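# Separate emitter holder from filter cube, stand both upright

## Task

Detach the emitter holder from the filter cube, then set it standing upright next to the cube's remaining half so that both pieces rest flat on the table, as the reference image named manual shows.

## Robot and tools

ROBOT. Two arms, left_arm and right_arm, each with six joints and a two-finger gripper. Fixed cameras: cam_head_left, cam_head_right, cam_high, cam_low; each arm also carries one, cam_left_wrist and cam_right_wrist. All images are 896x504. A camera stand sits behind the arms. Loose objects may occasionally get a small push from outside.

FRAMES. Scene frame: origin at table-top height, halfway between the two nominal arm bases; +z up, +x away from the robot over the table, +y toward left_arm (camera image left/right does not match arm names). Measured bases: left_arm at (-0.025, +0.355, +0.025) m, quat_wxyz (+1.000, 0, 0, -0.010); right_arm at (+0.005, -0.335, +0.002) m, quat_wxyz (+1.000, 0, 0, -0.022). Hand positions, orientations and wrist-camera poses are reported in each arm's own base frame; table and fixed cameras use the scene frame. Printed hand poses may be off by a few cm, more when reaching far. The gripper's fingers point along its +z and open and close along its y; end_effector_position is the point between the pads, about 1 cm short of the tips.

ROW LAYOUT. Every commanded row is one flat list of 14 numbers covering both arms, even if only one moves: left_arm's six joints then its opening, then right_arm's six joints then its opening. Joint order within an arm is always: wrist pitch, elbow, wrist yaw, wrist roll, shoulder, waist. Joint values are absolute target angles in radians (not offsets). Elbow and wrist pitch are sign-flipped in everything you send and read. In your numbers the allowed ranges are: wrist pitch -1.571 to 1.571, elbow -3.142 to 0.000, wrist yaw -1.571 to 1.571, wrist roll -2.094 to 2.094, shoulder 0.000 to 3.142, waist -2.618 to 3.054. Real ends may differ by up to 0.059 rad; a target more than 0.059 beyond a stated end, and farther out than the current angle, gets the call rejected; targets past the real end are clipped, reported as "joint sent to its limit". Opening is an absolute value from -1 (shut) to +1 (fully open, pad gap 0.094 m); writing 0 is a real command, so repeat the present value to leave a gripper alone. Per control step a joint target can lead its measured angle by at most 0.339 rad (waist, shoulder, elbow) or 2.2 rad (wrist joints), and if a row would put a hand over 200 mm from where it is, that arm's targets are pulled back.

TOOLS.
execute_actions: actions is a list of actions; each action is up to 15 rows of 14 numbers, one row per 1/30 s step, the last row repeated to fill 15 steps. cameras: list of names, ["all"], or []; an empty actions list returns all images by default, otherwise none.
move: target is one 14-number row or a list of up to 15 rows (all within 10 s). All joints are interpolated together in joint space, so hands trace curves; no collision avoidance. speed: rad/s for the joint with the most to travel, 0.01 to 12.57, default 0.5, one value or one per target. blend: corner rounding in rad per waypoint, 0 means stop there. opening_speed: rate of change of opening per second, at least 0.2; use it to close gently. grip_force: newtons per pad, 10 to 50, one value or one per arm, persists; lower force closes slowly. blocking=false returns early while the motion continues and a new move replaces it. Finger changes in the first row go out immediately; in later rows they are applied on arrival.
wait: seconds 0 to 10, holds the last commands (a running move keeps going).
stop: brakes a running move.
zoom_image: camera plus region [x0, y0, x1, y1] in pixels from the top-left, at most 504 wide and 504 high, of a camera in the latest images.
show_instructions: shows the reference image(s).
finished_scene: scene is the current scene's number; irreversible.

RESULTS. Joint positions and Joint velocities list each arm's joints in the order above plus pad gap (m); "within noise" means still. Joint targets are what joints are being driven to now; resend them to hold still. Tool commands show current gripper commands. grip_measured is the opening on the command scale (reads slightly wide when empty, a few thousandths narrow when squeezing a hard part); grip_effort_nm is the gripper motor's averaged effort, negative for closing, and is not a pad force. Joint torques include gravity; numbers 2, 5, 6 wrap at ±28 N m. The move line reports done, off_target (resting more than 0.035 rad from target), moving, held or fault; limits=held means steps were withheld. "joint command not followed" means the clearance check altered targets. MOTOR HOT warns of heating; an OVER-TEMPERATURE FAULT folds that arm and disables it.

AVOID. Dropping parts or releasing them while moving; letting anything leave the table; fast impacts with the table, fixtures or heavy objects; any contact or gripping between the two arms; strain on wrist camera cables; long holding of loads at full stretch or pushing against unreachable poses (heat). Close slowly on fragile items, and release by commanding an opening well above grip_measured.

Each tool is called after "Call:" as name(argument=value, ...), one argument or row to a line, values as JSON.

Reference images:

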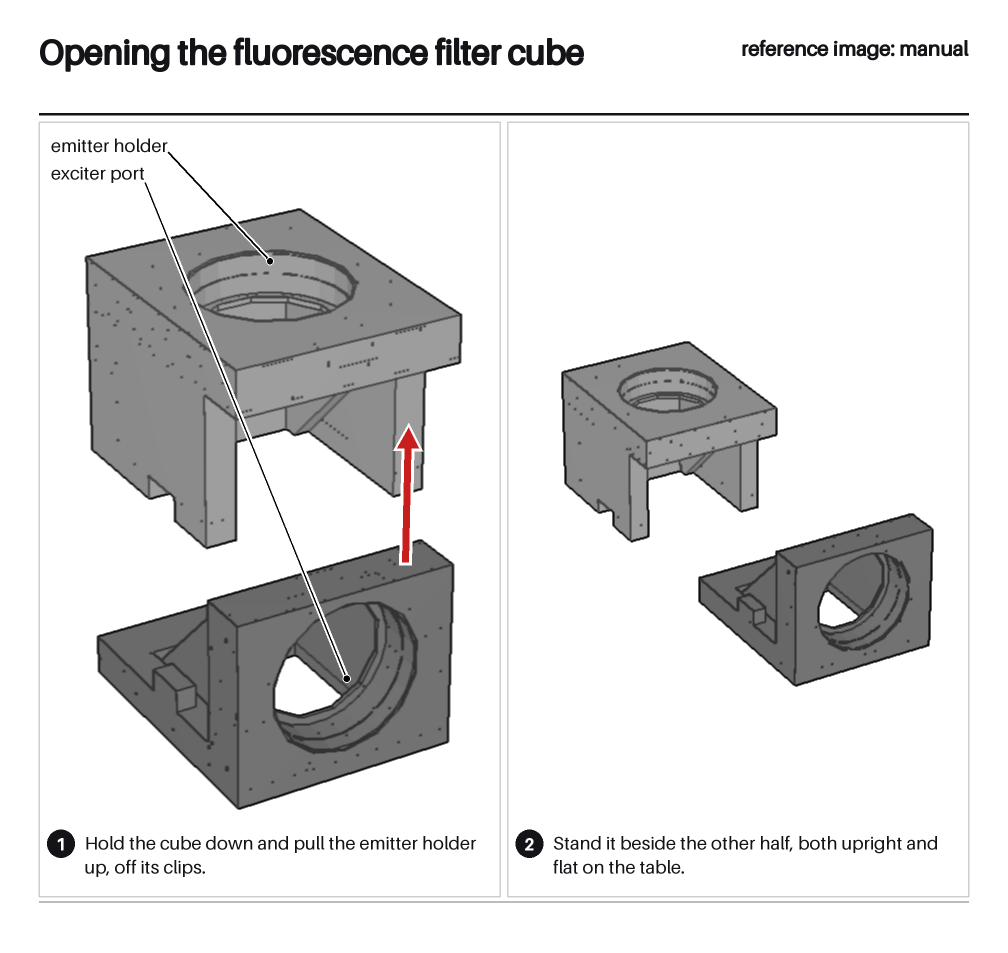

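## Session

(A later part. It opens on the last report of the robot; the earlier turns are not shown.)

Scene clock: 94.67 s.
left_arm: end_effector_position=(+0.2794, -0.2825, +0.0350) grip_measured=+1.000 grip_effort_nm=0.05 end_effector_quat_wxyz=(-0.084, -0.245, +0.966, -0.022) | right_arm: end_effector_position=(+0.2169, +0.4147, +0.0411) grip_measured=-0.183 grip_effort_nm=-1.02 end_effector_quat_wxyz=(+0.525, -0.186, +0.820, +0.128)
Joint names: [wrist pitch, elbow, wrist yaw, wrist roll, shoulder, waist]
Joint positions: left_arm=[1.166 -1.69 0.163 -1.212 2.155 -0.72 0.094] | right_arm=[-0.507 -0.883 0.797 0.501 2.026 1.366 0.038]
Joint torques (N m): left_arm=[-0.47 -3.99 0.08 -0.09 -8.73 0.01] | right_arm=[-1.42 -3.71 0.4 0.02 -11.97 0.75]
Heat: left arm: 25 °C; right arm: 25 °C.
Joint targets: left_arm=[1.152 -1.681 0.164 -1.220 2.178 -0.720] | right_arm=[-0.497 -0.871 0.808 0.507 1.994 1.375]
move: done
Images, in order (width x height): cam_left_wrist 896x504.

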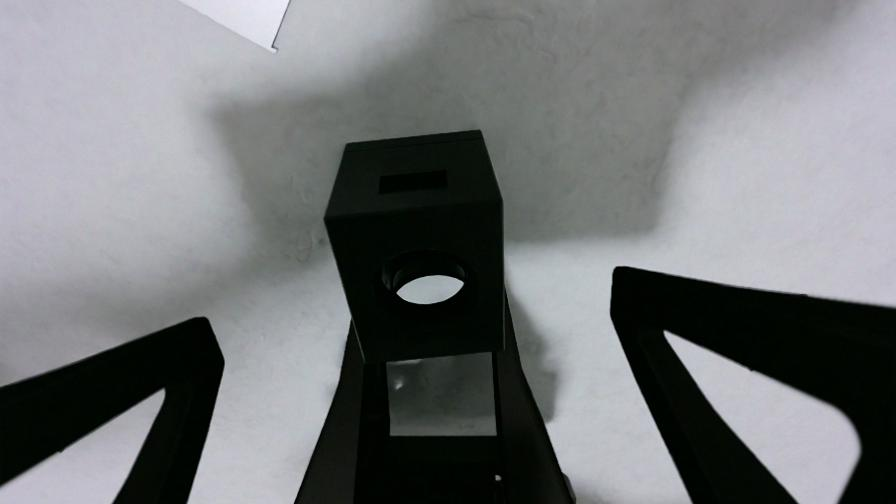

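Call:
move(
  target=[1.052,-1.618,0.164,-1.213,2.215,-0.737,1, -0.497,-0.871,0.808,0.507,1.994,1.375,-0.35],
  speed=0.12,
  cameras=["cam_left_wrist","cam_right_wrist"],
)

Call:
zoom_image(
  camera="cam_left_wrist",
  region=[180, 100, 680, 480],
)

Scene clock: 97.50 s.
left_arm: end_effector_position=(+0.2774, -0.2865, +0.0059) grip_measured=+1.000 grip_effort_nm=0.05 end_effector_quat_wxyz=(-0.084, -0.240, +0.967, -0.022) | right_arm: end_effector_position=(+0.2169, +0.4147, +0.0411) grip_measured=-0.183 grip_effort_nm=-1.02 end_effector_quat_wxyz=(+0.525, -0.186, +0.820, +0.128)
Joint names: [wrist pitch, elbow, wrist yaw, wrist roll, shoulder, waist]
Joint positions: left_arm=[1.067 -1.628 0.163 -1.212 2.19 -0.73 0.094] | right_arm=[-0.507 -0.883 0.797 0.501 2.026 1.366 0.038]
Joint torques (N m): left_arm=[-0.52 -3.88 0.06 -0.05 -8.79 -0.49] | right_arm=[-1.44 -3.77 0.4 0.03 -11.95 0.72]
Heat: left arm: 25 °C; right arm: 26 °C.
Joint targets: left_arm=[1.052 -1.618 0.164 -1.213 2.215 -0.737] | right_arm=[-0.497 -0.871 0.808 0.507 1.994 1.375]
move: done
Images, in order (width x height): cam_left_wrist 896x504, cam_right_wrist 896x504.

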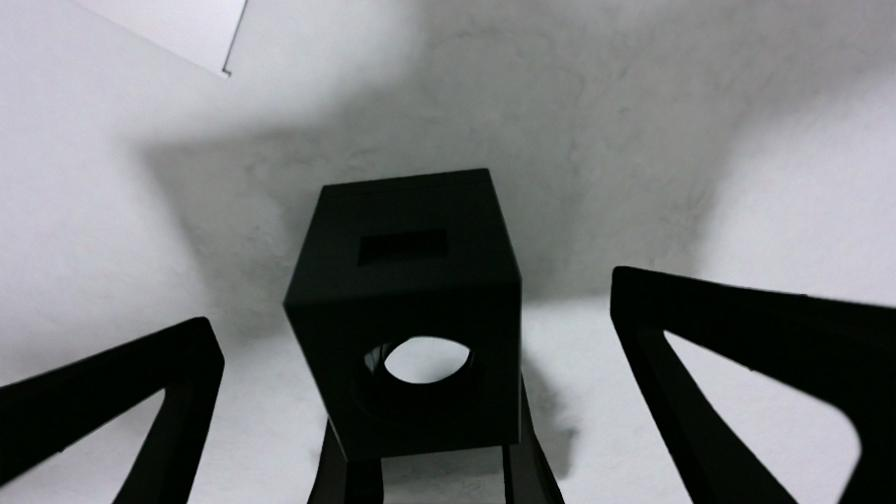

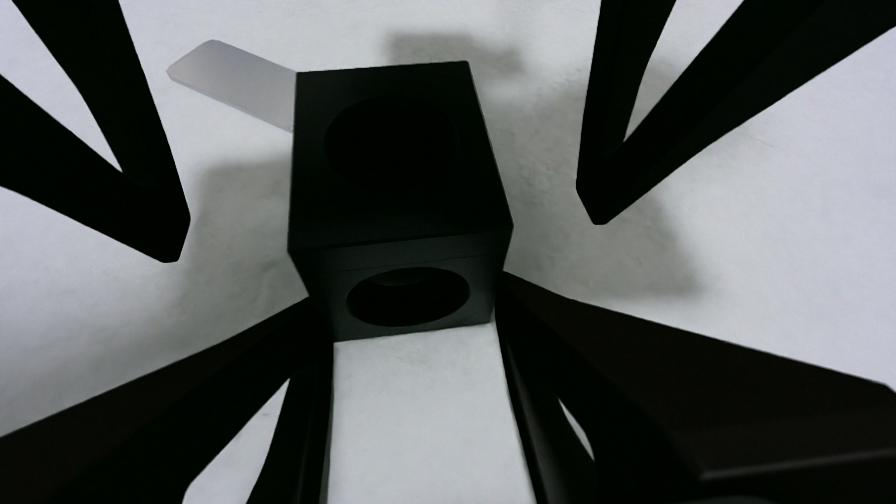

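Scaled by 1.008 from the camera's 896x504 image, which has a finer 1280x720 frame.

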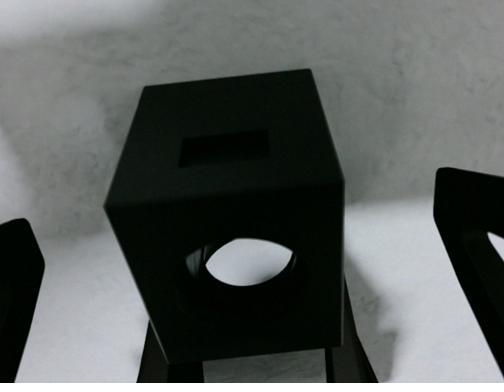

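Call:
move(
  target=[1.052,-1.618,0.164,-1.188,2.215,-0.737,-0.35, -0.497,-0.871,0.808,0.507,1.994,1.375,-0.35],
  speed=0.1,
  opening_speed=0.7,
  cameras=["cam_left_wrist","cam_right_wrist"],
)

Scene clock: 101.20 s.
left_arm: end_effector_position=(+0.2779, -0.2872, +0.0059) grip_measured=-0.181 grip_effort_nm=-0.97 end_effector_quat_wxyz=(-0.083, -0.231, +0.969, -0.024) | right_arm: end_effector_position=(+0.2169, +0.4147, +0.0411) grip_measured=-0.183 grip_effort_nm=-1.02 end_effector_quat_wxyz=(+0.525, -0.186, +0.820, +0.128)
Joint names: [wrist pitch, elbow, wrist yaw, wrist roll, shoulder, waist]
Joint positions: left_arm=[1.063 -1.628 0.164 -1.195 2.19 -0.73 0.038] | right_arm=[-0.507 -0.883 0.797 0.502 2.026 1.366 0.038]
Joint torques (N m): left_arm=[-0.48 -3.92 0.06 0.05 -8.73 -0.51] | right_arm=[-1.43 -3.69 0.42 0.04 -11.89 0.76]
Heat: left arm: 25 °C; right arm: 26 °C.
Joint targets: left_arm=[1.052 -1.618 0.164 -1.188 2.215 -0.737] | right_arm=[-0.497 -0.871 0.808 0.507 1.994 1.375]
move: done
Images, in order (width x height): cam_left_wrist 896x504, cam_right_wrist 896x504.

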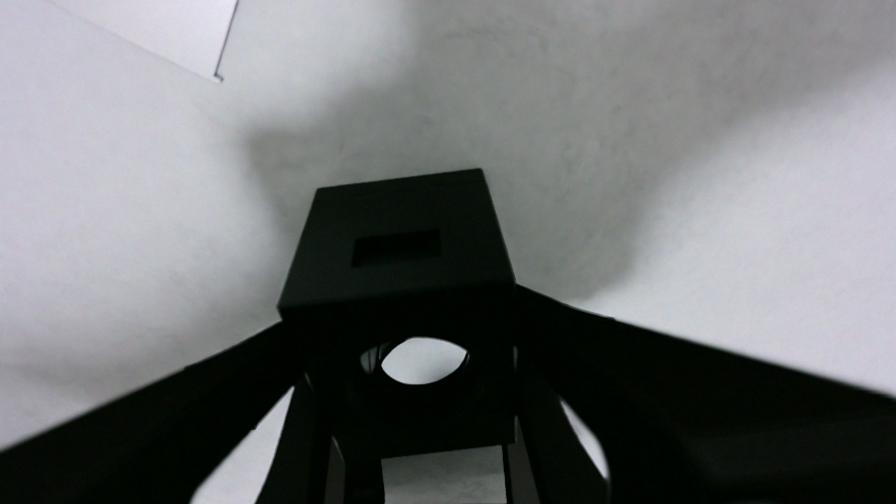

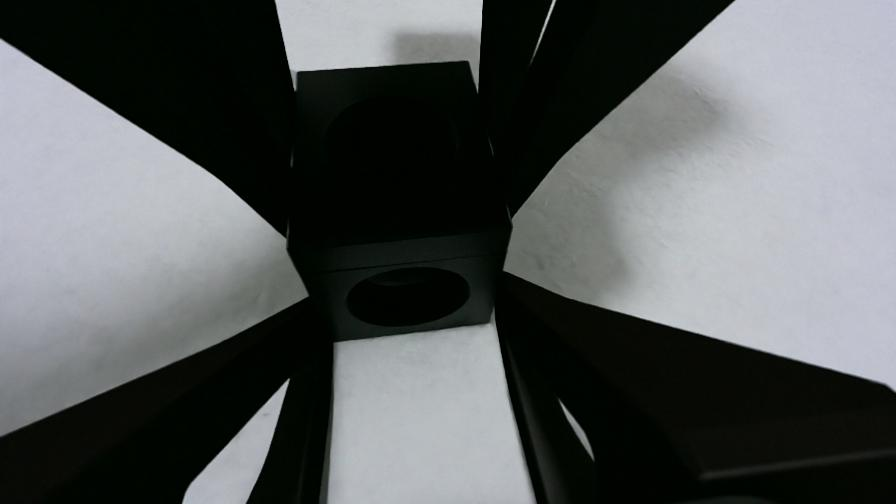

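Call:
move(
  target=[
    [1.052,-1.618,0.164,-1.188,2.215,-0.737,-0.35, -0.15,-0.85,0.6,0.507,2.09,1.375,-0.35],
    [1.158,-1.687,0.164,-1.188,2.135,-0.737,-0.35, -0.05,-0.84,0.52,0.507,2.14,1.375,-0.35],
  ],
  speed=0.2,
  cameras=["cam_left_wrist","cam_right_wrist"],
)

Scene clock: 106.00 s.
left_arm: end_effector_position=(+0.2772, -0.2866, +0.0084) grip_measured=-0.181 grip_effort_nm=-0.98 end_effector_quat_wxyz=(-0.085, -0.233, +0.969, -0.021) | right_arm: end_effector_position=(+0.2128, +0.4122, +0.0305) grip_measured=-0.183 grip_effort_nm=-1.02 end_effector_quat_wxyz=(+0.502, -0.200, +0.834, +0.113)
Joint names: [wrist pitch, elbow, wrist yaw, wrist roll, shoulder, waist]
Joint positions: left_arm=[1.081 -1.638 0.164 -1.197 2.19 -0.73 0.038] | right_arm=[-0.407 -0.902 0.769 0.529 2.023 1.366 0.038]
Joint torques (N m): left_arm=[0.45 -8.57 0.05 0.09 -14.64 -0.46] | right_arm=[1.94 0.9 -2.62 -0.26 -0.13 0.7]
Heat: left arm: 25 °C; right arm: 26 °C.
Joint targets: left_arm=[1.158 -1.687 0.164 -1.188 2.135 -0.737] | right_arm=[-0.050 -0.840 0.520 0.507 2.140 1.375]
move: off_target (left_arm, right_arm); left_arm: the wrist pitch is farthest, 0.077 rad from its target; right_arm: the wrist pitch is farthest, 0.357 rad from its target
Images, in order (width x height): cam_left_wrist 896x504, cam_right_wrist 896x504.

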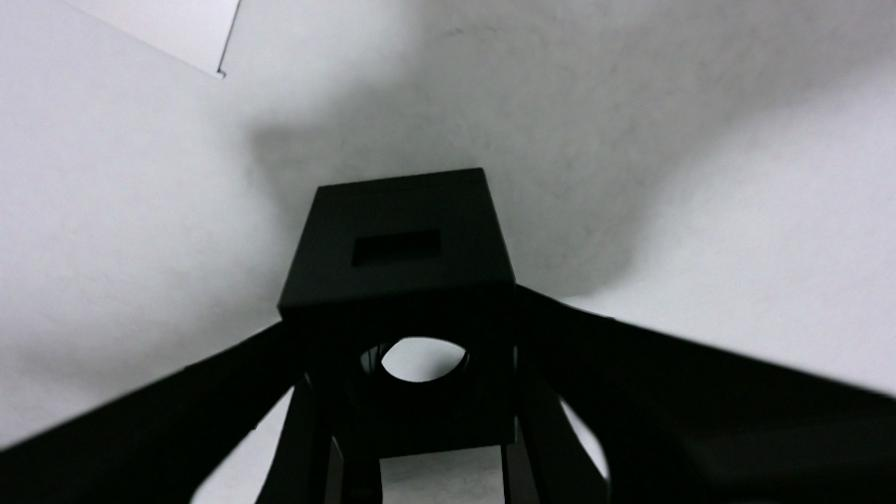

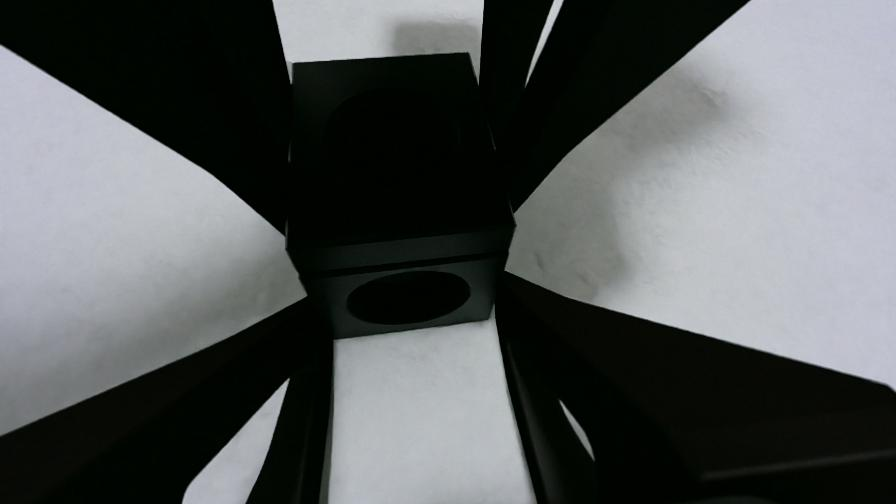

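Call:
move(
  target=[
    [1.21,-1.73,0.164,-1.188,2.12,-0.737,-0.35, -0.05,-0.84,0.52,0.507,2.14,1.375,-0.35],
    [1.266,-1.775,0.164,-1.188,2.11,-0.737,-0.35, -0.05,-0.84,0.52,0.507,2.14,1.375,-0.35],
  ],
  speed=0.12,
  cameras=["cam_left_wrist","cam_right_wrist"],
)

Scene clock: 108.27 s.
left_arm: end_effector_position=(+0.2740, -0.2830, +0.0481) grip_measured=-0.181 grip_effort_nm=-0.98 end_effector_quat_wxyz=(-0.091, -0.232, +0.968, -0.010) | right_arm: end_effector_position=(+0.2121, +0.4135, +0.0304) grip_measured=-0.183 grip_effort_nm=-1.02 end_effector_quat_wxyz=(+0.500, -0.200, +0.835, +0.117)
Joint names: [wrist pitch, elbow, wrist yaw, wrist roll, shoulder, waist]
Joint positions: left_arm=[1.249 -1.749 0.161 -1.194 2.16 -0.73 0.038] | right_arm=[-0.407 -0.904 0.762 0.532 2.023 1.366 0.038]
Joint torques (N m): left_arm=[-0.18 -6.87 0.09 0.05 -14.08 -0.5] | right_arm=[1.91 0.91 -2.55 -0.28 -0.16 0.73]
Heat: left arm: 26 °C; right arm: 26 °C.
Joint targets: left_arm=[1.266 -1.775 0.164 -1.188 2.110 -0.737] | right_arm=[-0.050 -0.840 0.520 0.507 2.140 1.375]
move: off_target (left_arm, right_arm); left_arm: the shoulder is farthest, 0.050 rad from its target; right_arm: the wrist pitch is farthest, 0.357 rad from its target
Images, in order (width x height): cam_left_wrist 896x504, cam_right_wrist 896x504.

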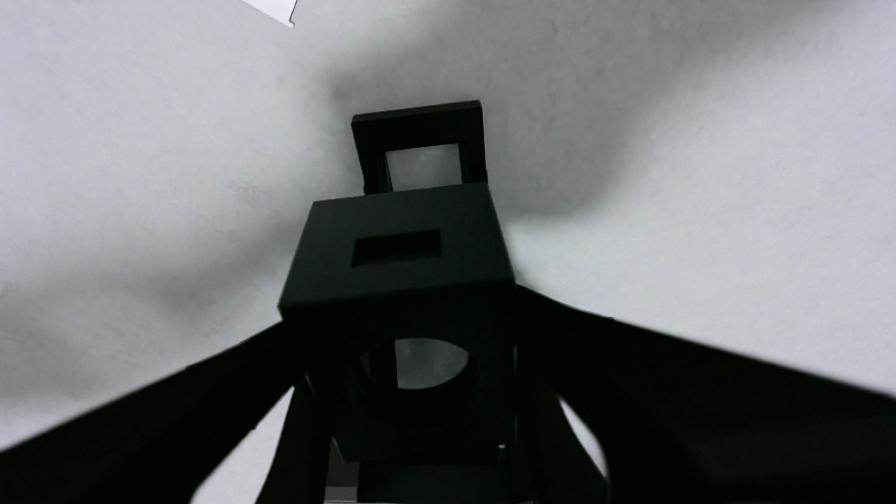

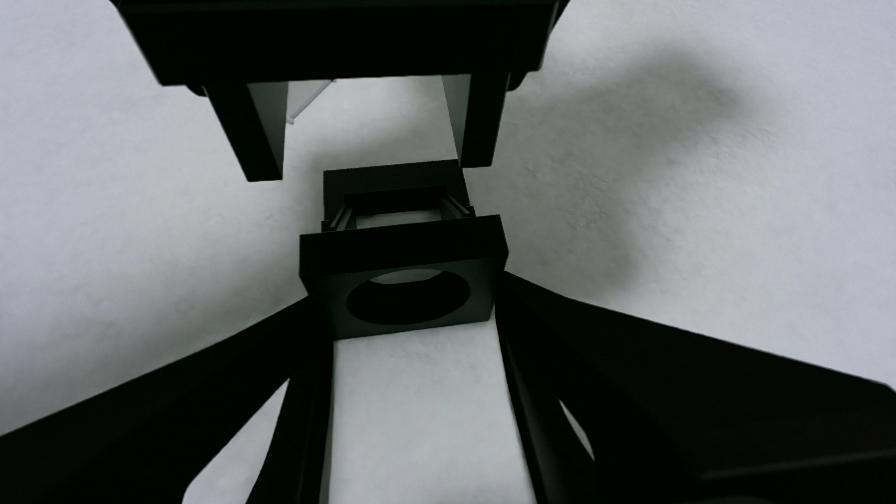

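Call:
move(
  target=[
    [1.34,-1.845,0.164,-1.188,2.09,-0.737,-0.35, -0.38,-0.885,0.765,0.535,2.02,1.375,-0.35],
    [1.225,-1.41,0.155,-1.091,1.79,-0.625,-0.35, -0.385,-0.885,0.765,0.535,2.01,1.375,-0.35],
  ],
  speed=[0.2,0.25],
  blend=[0.02,0],
  cameras=["cam_left_wrist","cam_right_wrist","cam_head_left"],
)

Scene clock: 114.17 s.
left_arm: end_effector_position=(+0.2389, -0.2093, +0.0834) grip_measured=-0.181 grip_effort_nm=-0.98 end_effector_quat_wxyz=(-0.087, -0.233, +0.968, -0.022) | right_arm: end_effector_position=(+0.2158, +0.4161, +0.0395) grip_measured=-0.183 grip_effort_nm=-1.02 end_effector_quat_wxyz=(+0.514, -0.184, +0.828, +0.127)
Joint names: [wrist pitch, elbow, wrist yaw, wrist roll, shoulder, waist]
Joint positions: left_arm=[1.238 -1.419 0.161 -1.097 1.83 -0.631 0.038] | right_arm=[-0.447 -0.904 0.785 0.533 2.021 1.366 0.038]
Joint torques (N m): left_arm=[-0.46 -4.1 0.01 0.01 -10.73 0.61] | right_arm=[-0.91 -3.12 0.07 0.01 -10.32 0.72]
Heat: left arm: 27 °C; right arm: 26 °C.
Joint targets: left_arm=[1.225 -1.410 0.155 -1.091 1.790 -0.625] | right_arm=[-0.385 -0.885 0.765 0.535 2.010 1.375]
move: off_target (left_arm, right_arm); left_arm: the shoulder is farthest, 0.040 rad from its target; right_arm: the wrist pitch is farthest, 0.062 rad from its target
Images, in order (width x height): cam_head_left 896x504, cam_left_wrist 896x504, cam_right_wrist 896x504.

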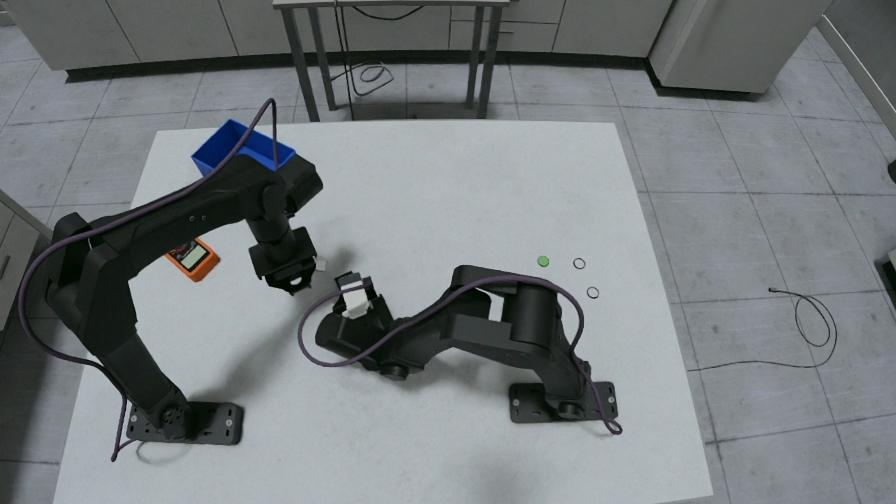

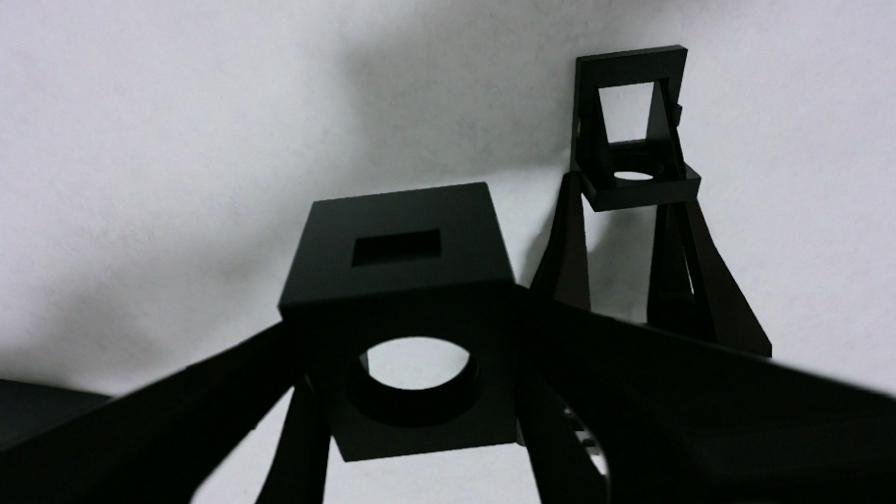

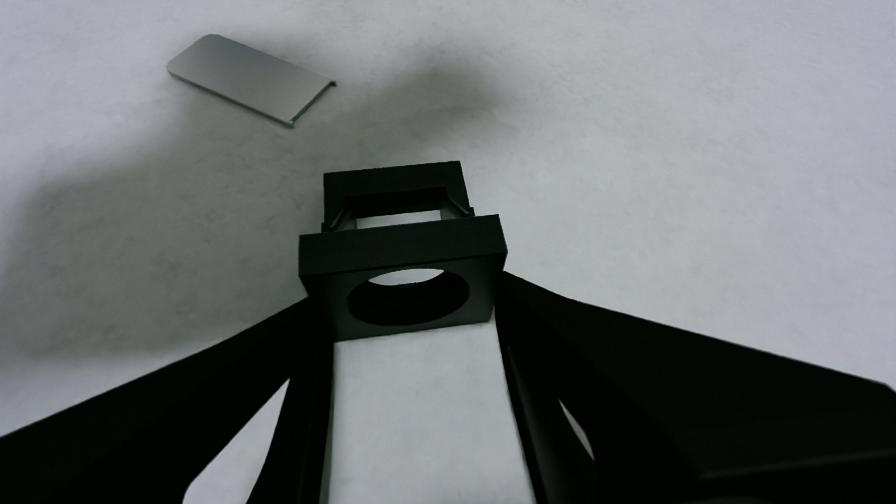

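Call:
move(
  target=[
    [1.225,-1.41,0.155,-1.091,1.79,-0.625,-0.35, -0.40,-0.885,0.775,0.53,2.01,1.375,0.3],
    [1.003,-1.237,0.155,-1.085,1.895,-0.622,-0.35, -0.40,-0.845,0.86,0.57,1.91,1.432,0.3],
  ],
  speed=[0.1,0.15],
  opening_speed=0.6,
  cameras=["cam_left_wrist","cam_right_wrist"],
)

Scene clock: 118.83 s.
left_arm: end_effector_position=(+0.2357, -0.2070, +0.0255) grip_measured=-0.181 grip_effort_nm=-0.98 end_effector_quat_wxyz=(-0.088, -0.230, +0.969, -0.021) | right_arm: end_effector_position=(+0.1943, +0.4082, +0.0550) grip_measured=+0.297 grip_effort_nm=0.15 end_effector_quat_wxyz=(+0.522, -0.188, +0.822, +0.130)
Joint names: [wrist pitch, elbow, wrist yaw, wrist roll, shoulder, waist]
Joint positions: left_arm=[1.017 -1.244 0.161 -1.091 1.88 -0.631 0.038] | right_arm=[-0.411 -0.856 0.834 0.558 1.944 1.424 0.061]
Joint torques (N m): left_arm=[-0.49 -3.93 0 0.04 -6.71 0.77] | right_arm=[-1.36 -4.07 0.61 0.1 -11.7 0.62]
Heat: left arm: 27 °C; right arm: 26 °C.
Joint targets: left_arm=[1.003 -1.237 0.155 -1.085 1.895 -0.622] | right_arm=[-0.400 -0.845 0.860 0.570 1.910 1.432]
move: done
Images, in order (width x height): cam_left_wrist 896x504, cam_right_wrist 896x504.

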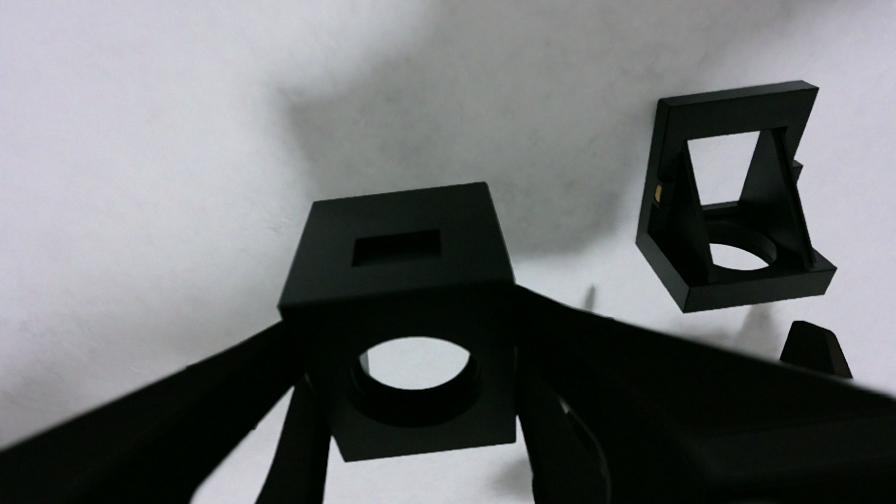

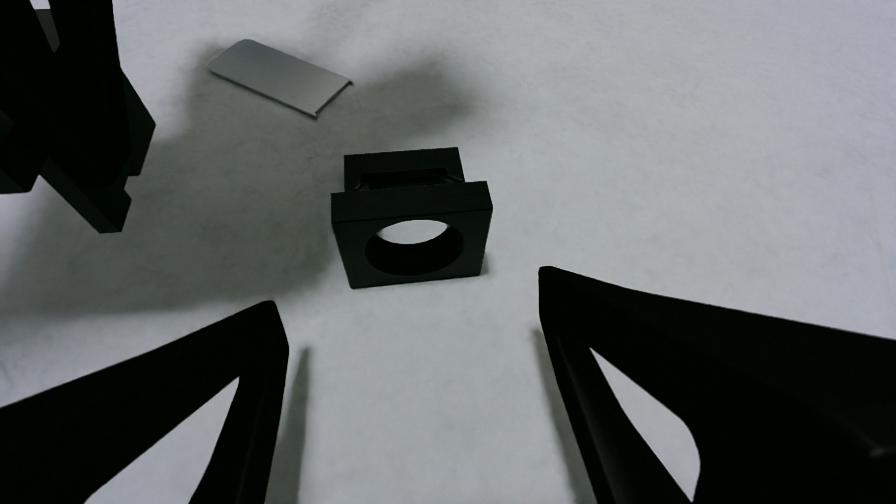

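Call:
move(
  target=[0.95,-1.216,0.155,-1.085,1.92,-0.622,-0.35, -0.42,-0.845,0.86,0.57,1.85,1.51,0.3],
  speed=0.1,
  cameras=["cam_right_wrist"],
)

Call:
zoom_image(
  camera="cam_right_wrist",
  region=[0, 60, 350, 320],
)

Scene clock: 121.03 s.
left_arm: end_effector_position=(+0.2388, -0.2093, +0.0137) grip_measured=-0.181 grip_effort_nm=-0.97 end_effector_quat_wxyz=(-0.084, -0.230, +0.969, -0.025) | right_arm: end_effector_position=(+0.1615, +0.4254, +0.0804) grip_measured=+0.297 grip_effort_nm=0.15 end_effector_quat_wxyz=(+0.525, -0.204, +0.808, +0.175)
Joint names: [wrist pitch, elbow, wrist yaw, wrist roll, shoulder, waist]
Joint positions: left_arm=[0.965 -1.224 0.161 -1.091 1.902 -0.631 0.038] | right_arm=[-0.411 -0.856 0.835 0.558 1.883 1.504 0.061]
Joint torques (N m): left_arm=[-0.55 -3.78 0 0.04 -6.67 0.75] | right_arm=[-1.61 -4.38 0.57 0.09 -11.4 0.43]
Heat: left arm: 27 °C; right arm: 26 °C.
Joint targets: left_arm=[0.950 -1.216 0.155 -1.085 1.920 -0.622] | right_arm=[-0.420 -0.845 0.860 0.570 1.850 1.510]
move: done
Images, in order (width x height): cam_right_wrist 896x504.

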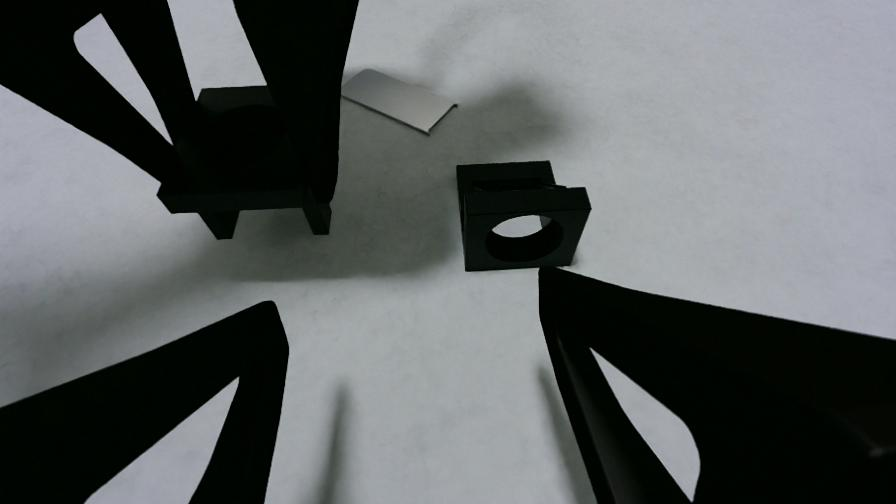

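Scaled by 1.440 from the camera's 896x504 image, which has a finer 1280x720 frame.

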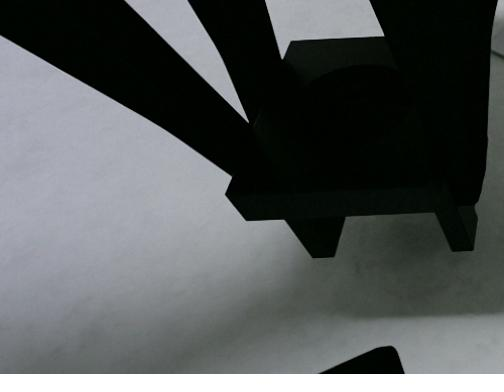

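Call:
move(
  target=[
    [0.936,-1.210,0.155,-1.085,1.926,-0.622,-0.35,-0.42,-0.845,0.86,0.57,1.85,1.51,0.3],
  ],
  speed=0.1,
  cameras=["cam_right_wrist"],
)

Call:
zoom_image(
  camera="cam_right_wrist",
  region=[0, 60, 350, 320],
)

Scene clock: 122.83 s.
left_arm: end_effector_position=(+0.2393, -0.2096, +0.0103) grip_measured=-0.181 grip_effort_nm=-0.98 end_effector_quat_wxyz=(-0.084, -0.230, +0.969, -0.026) | right_arm: end_effector_position=(+0.1615, +0.4254, +0.0804) grip_measured=+0.297 grip_effort_nm=0.15 end_effector_quat_wxyz=(+0.525, -0.204, +0.808, +0.175)
Joint names: [wrist pitch, elbow, wrist yaw, wrist roll, shoulder, waist]
Joint positions: left_arm=[0.951 -1.218 0.161 -1.091 1.909 -0.631 0.038] | right_arm=[-0.411 -0.856 0.835 0.558 1.883 1.504 0.061]
Joint torques (N m): left_arm=[-0.53 -3.77 -0.01 0.04 -6.75 0.81] | right_arm=[-1.6 -4.36 0.58 0.09 -11.34 0.39]
Heat: left arm: 27 °C; right arm: 27 °C.
Joint targets: left_arm=[0.936 -1.210 0.155 -1.085 1.926 -0.622] | right_arm=[-0.420 -0.845 0.860 0.570 1.850 1.510]
move: done
Images, in order (width x height): cam_right_wrist 896x504.

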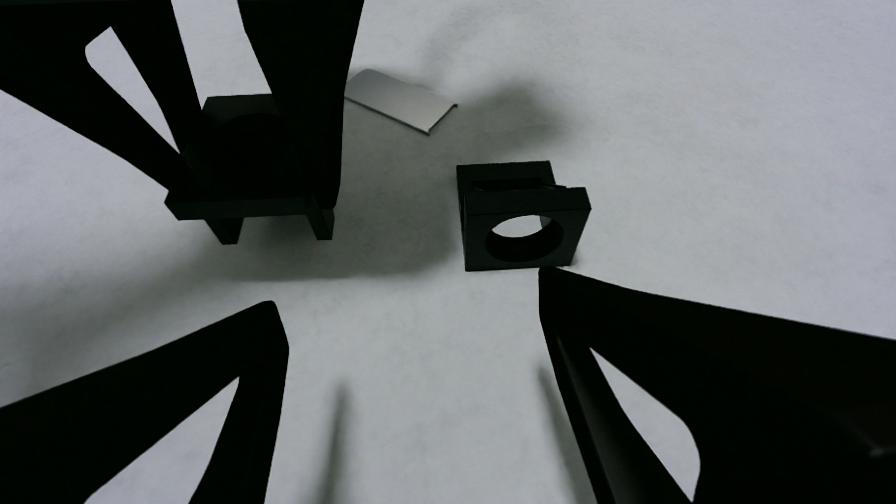

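Scaled by 1.440 from the camera's 896x504 image, which has a finer 1280x720 frame.

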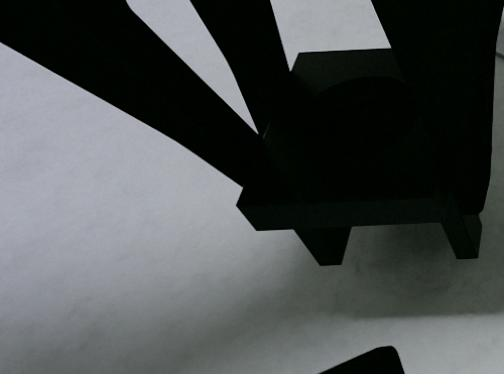

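Call:
move(
  target=[
    [0.927,-1.205,0.155,-1.085,1.930,-0.622,-0.35,-0.42,-0.845,0.86,0.57,1.85,1.51,0.3],
  ],
  speed=0.1,
  cameras=["cam_right_wrist"],
)

Call:
zoom_image(
  camera="cam_right_wrist",
  region=[0, 60, 350, 320],
)

Scene clock: 123.80 s.
left_arm: end_effector_position=(+0.2398, -0.2100, +0.0092) grip_measured=-0.181 grip_effort_nm=-0.98 end_effector_quat_wxyz=(-0.083, -0.230, +0.969, -0.028) | right_arm: end_effector_position=(+0.1615, +0.4254, +0.0804) grip_measured=+0.297 grip_effort_nm=0.15 end_effector_quat_wxyz=(+0.525, -0.204, +0.808, +0.175)
Joint names: [wrist pitch, elbow, wrist yaw, wrist roll, shoulder, waist]
Joint positions: left_arm=[0.942 -1.214 0.161 -1.091 1.909 -0.631 0.038] | right_arm=[-0.411 -0.856 0.835 0.558 1.883 1.504 0.061]
Joint torques (N m): left_arm=[-0.53 -3.71 0 0.06 -6.48 0.79] | right_arm=[-1.61 -4.33 0.56 0.11 -11.4 0.47]
Heat: left arm: 26 °C; right arm: 27 °C.
Joint targets: left_arm=[0.927 -1.205 0.155 -1.085 1.930 -0.622] | right_arm=[-0.420 -0.845 0.860 0.570 1.850 1.510]
move: done
Images, in order (width x height): cam_right_wrist 896x504.

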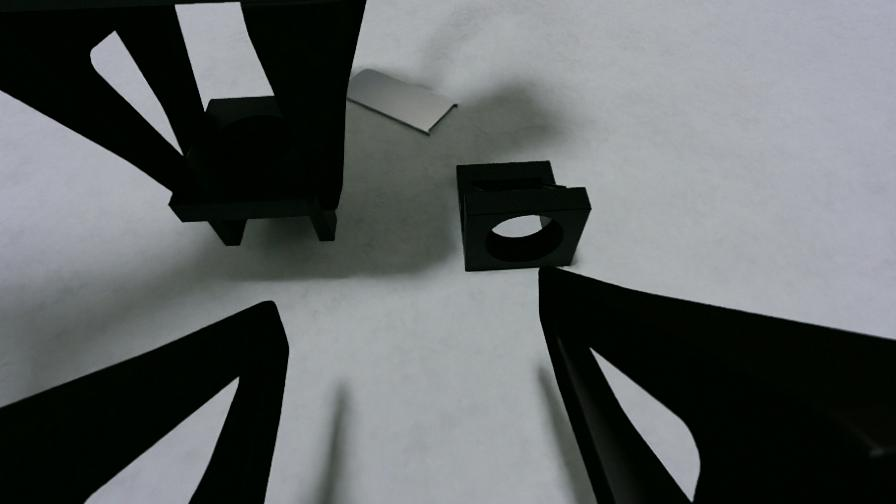

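Scaled by 1.440 from the camera's 896x504 image, which has a finer 1280x720 frame.

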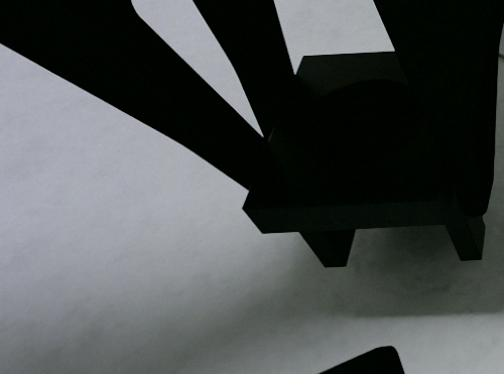

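Call:
move(
  target=[
    [0.920,-1.201,0.155,-1.085,1.938,-0.622,-0.35,-0.42,-0.845,0.86,0.57,1.85,1.51,0.3],
  ],
  speed=0.1,
  cameras=["cam_right_wrist"],
)

Call:
zoom_image(
  camera="cam_right_wrist",
  region=[0, 60, 350, 320],
)

Scene clock: 124.77 s.
left_arm: end_effector_position=(+0.2402, -0.2103, +0.0058) grip_measured=-0.181 grip_effort_nm=-0.98 end_effector_quat_wxyz=(-0.084, -0.230, +0.969, -0.026) | right_arm: end_effector_position=(+0.1615, +0.4254, +0.0804) grip_measured=+0.297 grip_effort_nm=0.15 end_effector_quat_wxyz=(+0.525, -0.204, +0.808, +0.175)
Joint names: [wrist pitch, elbow, wrist yaw, wrist roll, shoulder, waist]
Joint positions: left_arm=[0.935 -1.214 0.161 -1.091 1.92 -0.631 0.038] | right_arm=[-0.411 -0.856 0.835 0.558 1.883 1.504 0.061]
Joint torques (N m): left_arm=[-0.52 -3.38 -0.01 0.05 -6.71 0.7] | right_arm=[-1.61 -4.31 0.57 0.1 -11.37 0.47]
Heat: left arm: 26 °C; right arm: 27 °C.
Joint targets: left_arm=[0.920 -1.201 0.155 -1.085 1.938 -0.622] | right_arm=[-0.420 -0.845 0.860 0.570 1.850 1.510]
move: done
Images, in order (width x height): cam_right_wrist 896x504.

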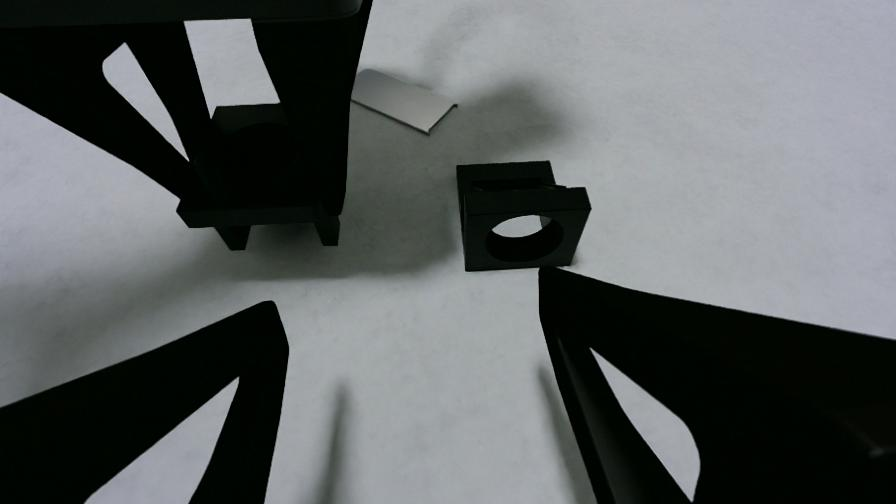

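Scaled by 1.440 from the camera's 896x504 image, which has a finer 1280x720 frame.

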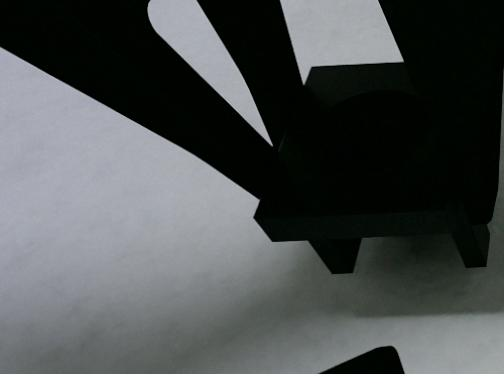

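Call:
move(
  target=[
    [0.916,-1.197,0.155,-1.085,1.943,-0.622,-0.35,-0.42,-0.845,0.86,0.57,1.85,1.51,0.3],
  ],
  speed=0.1,
  cameras=["cam_right_wrist"],
)

Call:
zoom_image(
  camera="cam_right_wrist",
  region=[0, 60, 350, 320],
)

Scene clock: 125.80 s.
left_arm: end_effector_position=(+0.2386, -0.2091, +0.0027) grip_measured=-0.181 grip_effort_nm=-0.98 end_effector_quat_wxyz=(-0.086, -0.230, +0.969, -0.023) | right_arm: end_effector_position=(+0.1615, +0.4254, +0.0804) grip_measured=+0.297 grip_effort_nm=0.15 end_effector_quat_wxyz=(+0.525, -0.204, +0.808, +0.175)
Joint names: [wrist pitch, elbow, wrist yaw, wrist roll, shoulder, waist]
Joint positions: left_arm=[0.93 -1.207 0.161 -1.091 1.925 -0.631 0.038] | right_arm=[-0.411 -0.856 0.835 0.558 1.883 1.504 0.061]
Joint torques (N m): left_arm=[-0.51 -3.59 0 0.06 -6.71 0.77] | right_arm=[-1.61 -4.29 0.57 0.11 -11.33 0.43]
Heat: left arm: 26 °C; right arm: 27 °C.
Joint targets: left_arm=[0.916 -1.197 0.155 -1.085 1.943 -0.622] | right_arm=[-0.420 -0.845 0.860 0.570 1.850 1.510]
move: done
Images, in order (width x height): cam_right_wrist 896x504.

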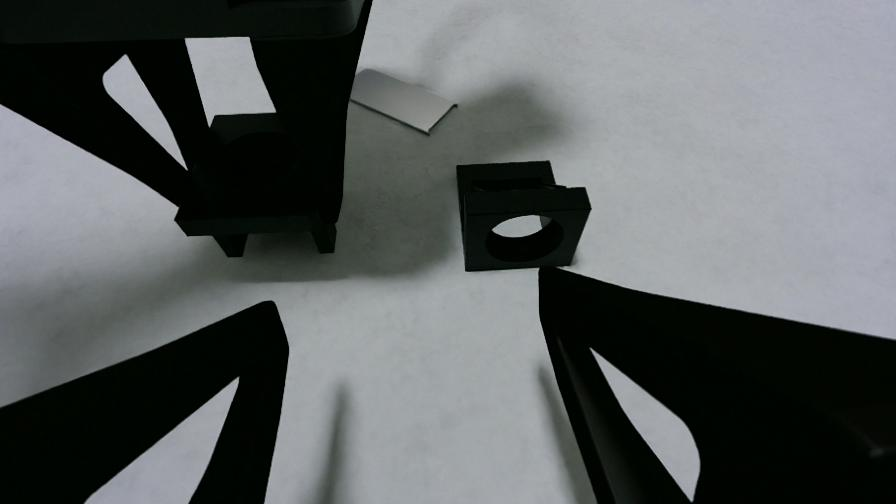

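Scaled by 1.440 from the camera's 896x504 image, which has a finer 1280x720 frame.

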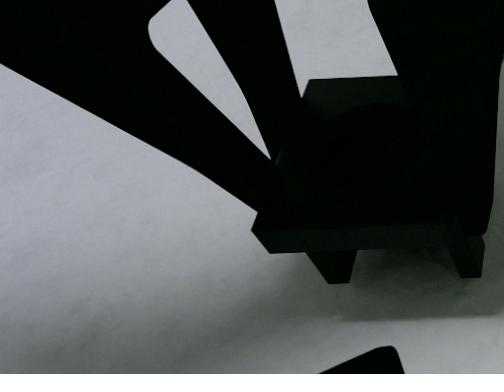

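Call:
move(
  target=[
    [0.908,-1.193,0.155,-1.085,1.947,-0.622,-0.35,-0.42,-0.845,0.86,0.57,1.85,1.51,0.3],
  ],
  speed=0.1,
  cameras=["cam_right_wrist"],
)

Call:
zoom_image(
  camera="cam_right_wrist",
  region=[0, 60, 350, 320],
)

Scene clock: 127.10 s.
left_arm: end_effector_position=(+0.2385, -0.2090, +0.0015) grip_measured=-0.181 grip_effort_nm=-0.98 end_effector_quat_wxyz=(-0.086, -0.230, +0.969, -0.024) | right_arm: end_effector_position=(+0.1615, +0.4254, +0.0804) grip_measured=+0.297 grip_effort_nm=0.15 end_effector_quat_wxyz=(+0.525, -0.204, +0.808, +0.175)
Joint names: [wrist pitch, elbow, wrist yaw, wrist roll, shoulder, waist]
Joint positions: left_arm=[0.923 -1.201 0.161 -1.091 1.925 -0.631 0.038] | right_arm=[-0.411 -0.856 0.835 0.558 1.883 1.504 0.061]
Joint torques (N m): left_arm=[-0.52 -3.67 -0.01 0.06 -6.49 0.79] | right_arm=[-1.62 -4.37 0.58 0.11 -11.36 0.49]
Heat: left arm: 26 °C; right arm: 27 °C.
Joint targets: left_arm=[0.908 -1.193 0.155 -1.085 1.947 -0.622] | right_arm=[-0.420 -0.845 0.860 0.570 1.850 1.510]
move: done
Images, in order (width x height): cam_right_wrist 896x504.

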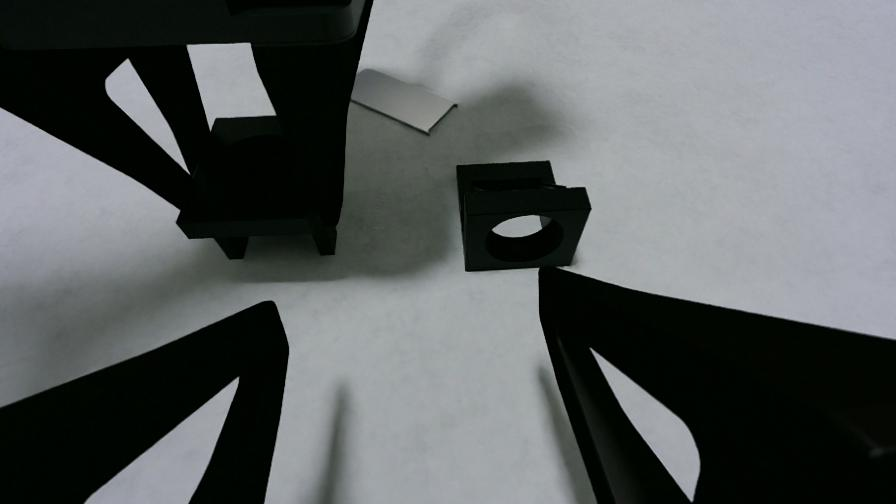

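Scaled by 1.440 from the camera's 896x504 image, which has a finer 1280x720 frame.

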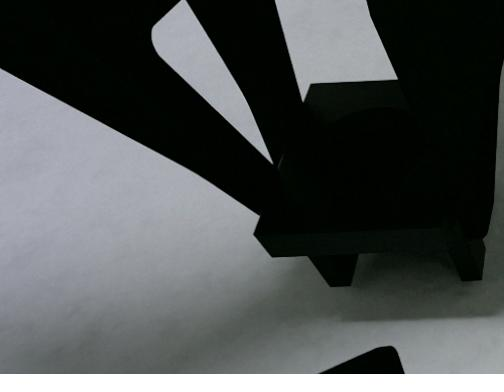

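Call:
move(
  target=[
    [0.905,-1.191,0.155,-1.085,1.954,-0.622,-0.35,-0.42,-0.845,0.86,0.57,1.85,1.51,0.3],
  ],
  speed=0.1,
  cameras=["cam_right_wrist"],
)

Call:
zoom_image(
  camera="cam_right_wrist",
  region=[0, 60, 350, 320],
)

Scene clock: 128.10 s.
left_arm: end_effector_position=(+0.2383, -0.2088, -0.0016) grip_measured=-0.181 grip_effort_nm=-0.98 end_effector_quat_wxyz=(-0.088, -0.230, +0.969, -0.021) | right_arm: end_effector_position=(+0.1615, +0.4254, +0.0804) grip_measured=+0.297 grip_effort_nm=0.15 end_effector_quat_wxyz=(+0.525, -0.204, +0.808, +0.175)
Joint names: [wrist pitch, elbow, wrist yaw, wrist roll, shoulder, waist]
Joint positions: left_arm=[0.919 -1.201 0.161 -1.091 1.935 -0.631 0.038] | right_arm=[-0.411 -0.856 0.835 0.558 1.883 1.504 0.061]
Joint torques (N m): left_arm=[-0.51 -3.51 0 0.05 -6.72 0.76] | right_arm=[-1.6 -4.34 0.57 0.11 -11.43 0.47]
Heat: left arm: 26 °C; right arm: 27 °C.
Joint targets: left_arm=[0.905 -1.191 0.155 -1.085 1.954 -0.622] | right_arm=[-0.420 -0.845 0.860 0.570 1.850 1.510]
move: done
Images, in order (width x height): cam_right_wrist 896x504.

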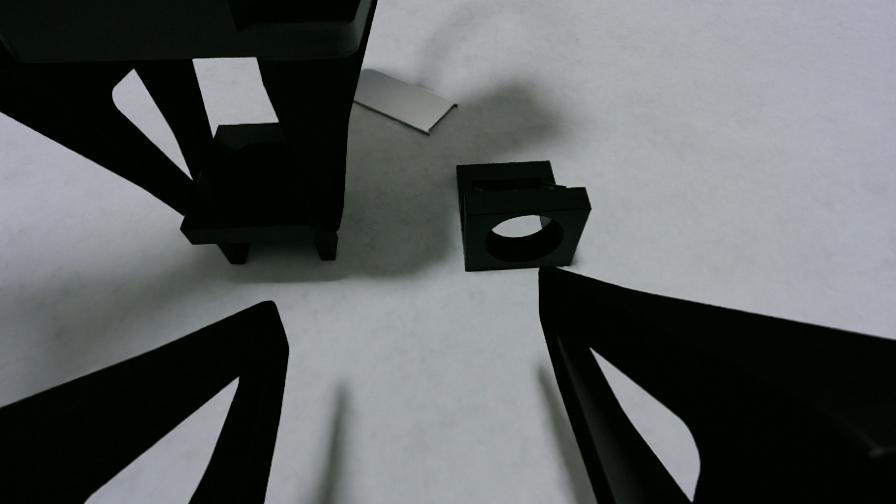

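Scaled by 1.440 from the camera's 896x504 image, which has a finer 1280x720 frame.

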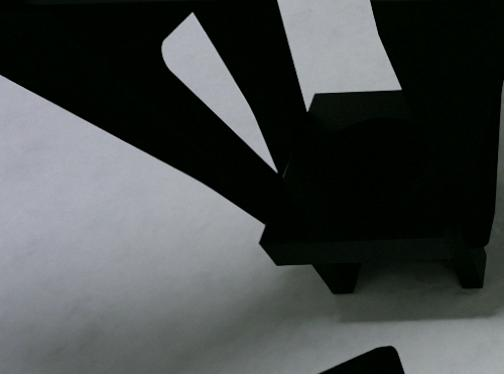

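Call:
move(
  target=[
    [0.894,-1.185,0.155,-1.085,1.960,-0.622,-0.35,-0.42,-0.845,0.86,0.57,1.85,1.51,0.3],
  ],
  speed=0.1,
  cameras=["cam_right_wrist"],
)

Call:
zoom_image(
  camera="cam_right_wrist",
  region=[0, 60, 350, 320],
)

Scene clock: 129.17 s.
left_arm: end_effector_position=(+0.2386, -0.2090, -0.0021) grip_measured=-0.181 grip_effort_nm=-0.98 end_effector_quat_wxyz=(-0.087, -0.230, +0.969, -0.022) | right_arm: end_effector_position=(+0.1615, +0.4254, +0.0804) grip_measured=+0.297 grip_effort_nm=0.15 end_effector_quat_wxyz=(+0.525, -0.204, +0.808, +0.175)
Joint names: [wrist pitch, elbow, wrist yaw, wrist roll, shoulder, waist]
Joint positions: left_arm=[0.915 -1.199 0.161 -1.091 1.935 -0.631 0.038] | right_arm=[-0.411 -0.856 0.835 0.558 1.883 1.504 0.061]
Joint torques (N m): left_arm=[-0.57 -3.23 0 0.05 -6.28 0.75] | right_arm=[-1.62 -4.33 0.57 0.1 -11.41 0.44]
Heat: left arm: 26 °C; right arm: 28 °C.
Joint targets: left_arm=[0.894 -1.185 0.155 -1.085 1.960 -0.622] | right_arm=[-0.420 -0.845 0.860 0.570 1.850 1.510]
move: done
Images, in order (width x height): cam_right_wrist 896x504.

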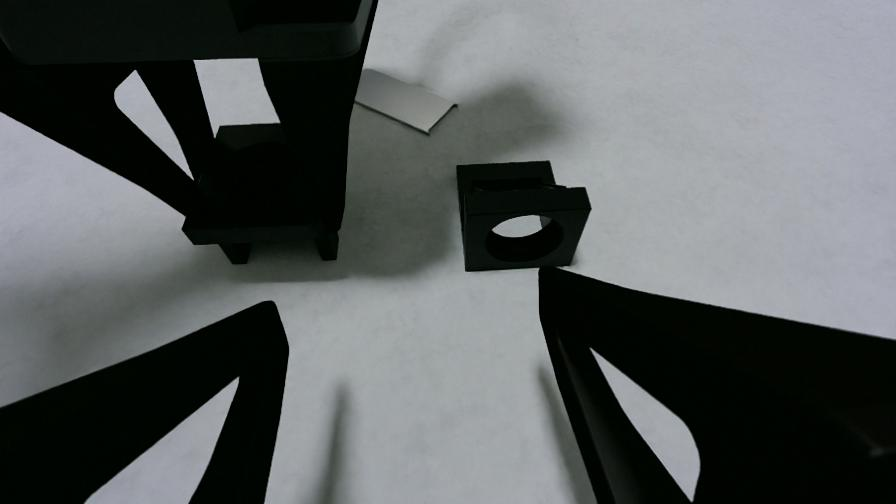

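Scaled by 1.440 from the camera's 896x504 image, which has a finer 1280x720 frame.

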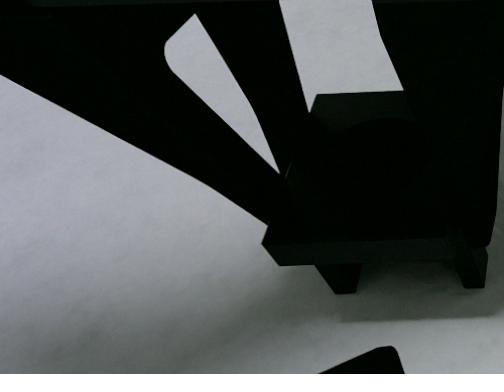

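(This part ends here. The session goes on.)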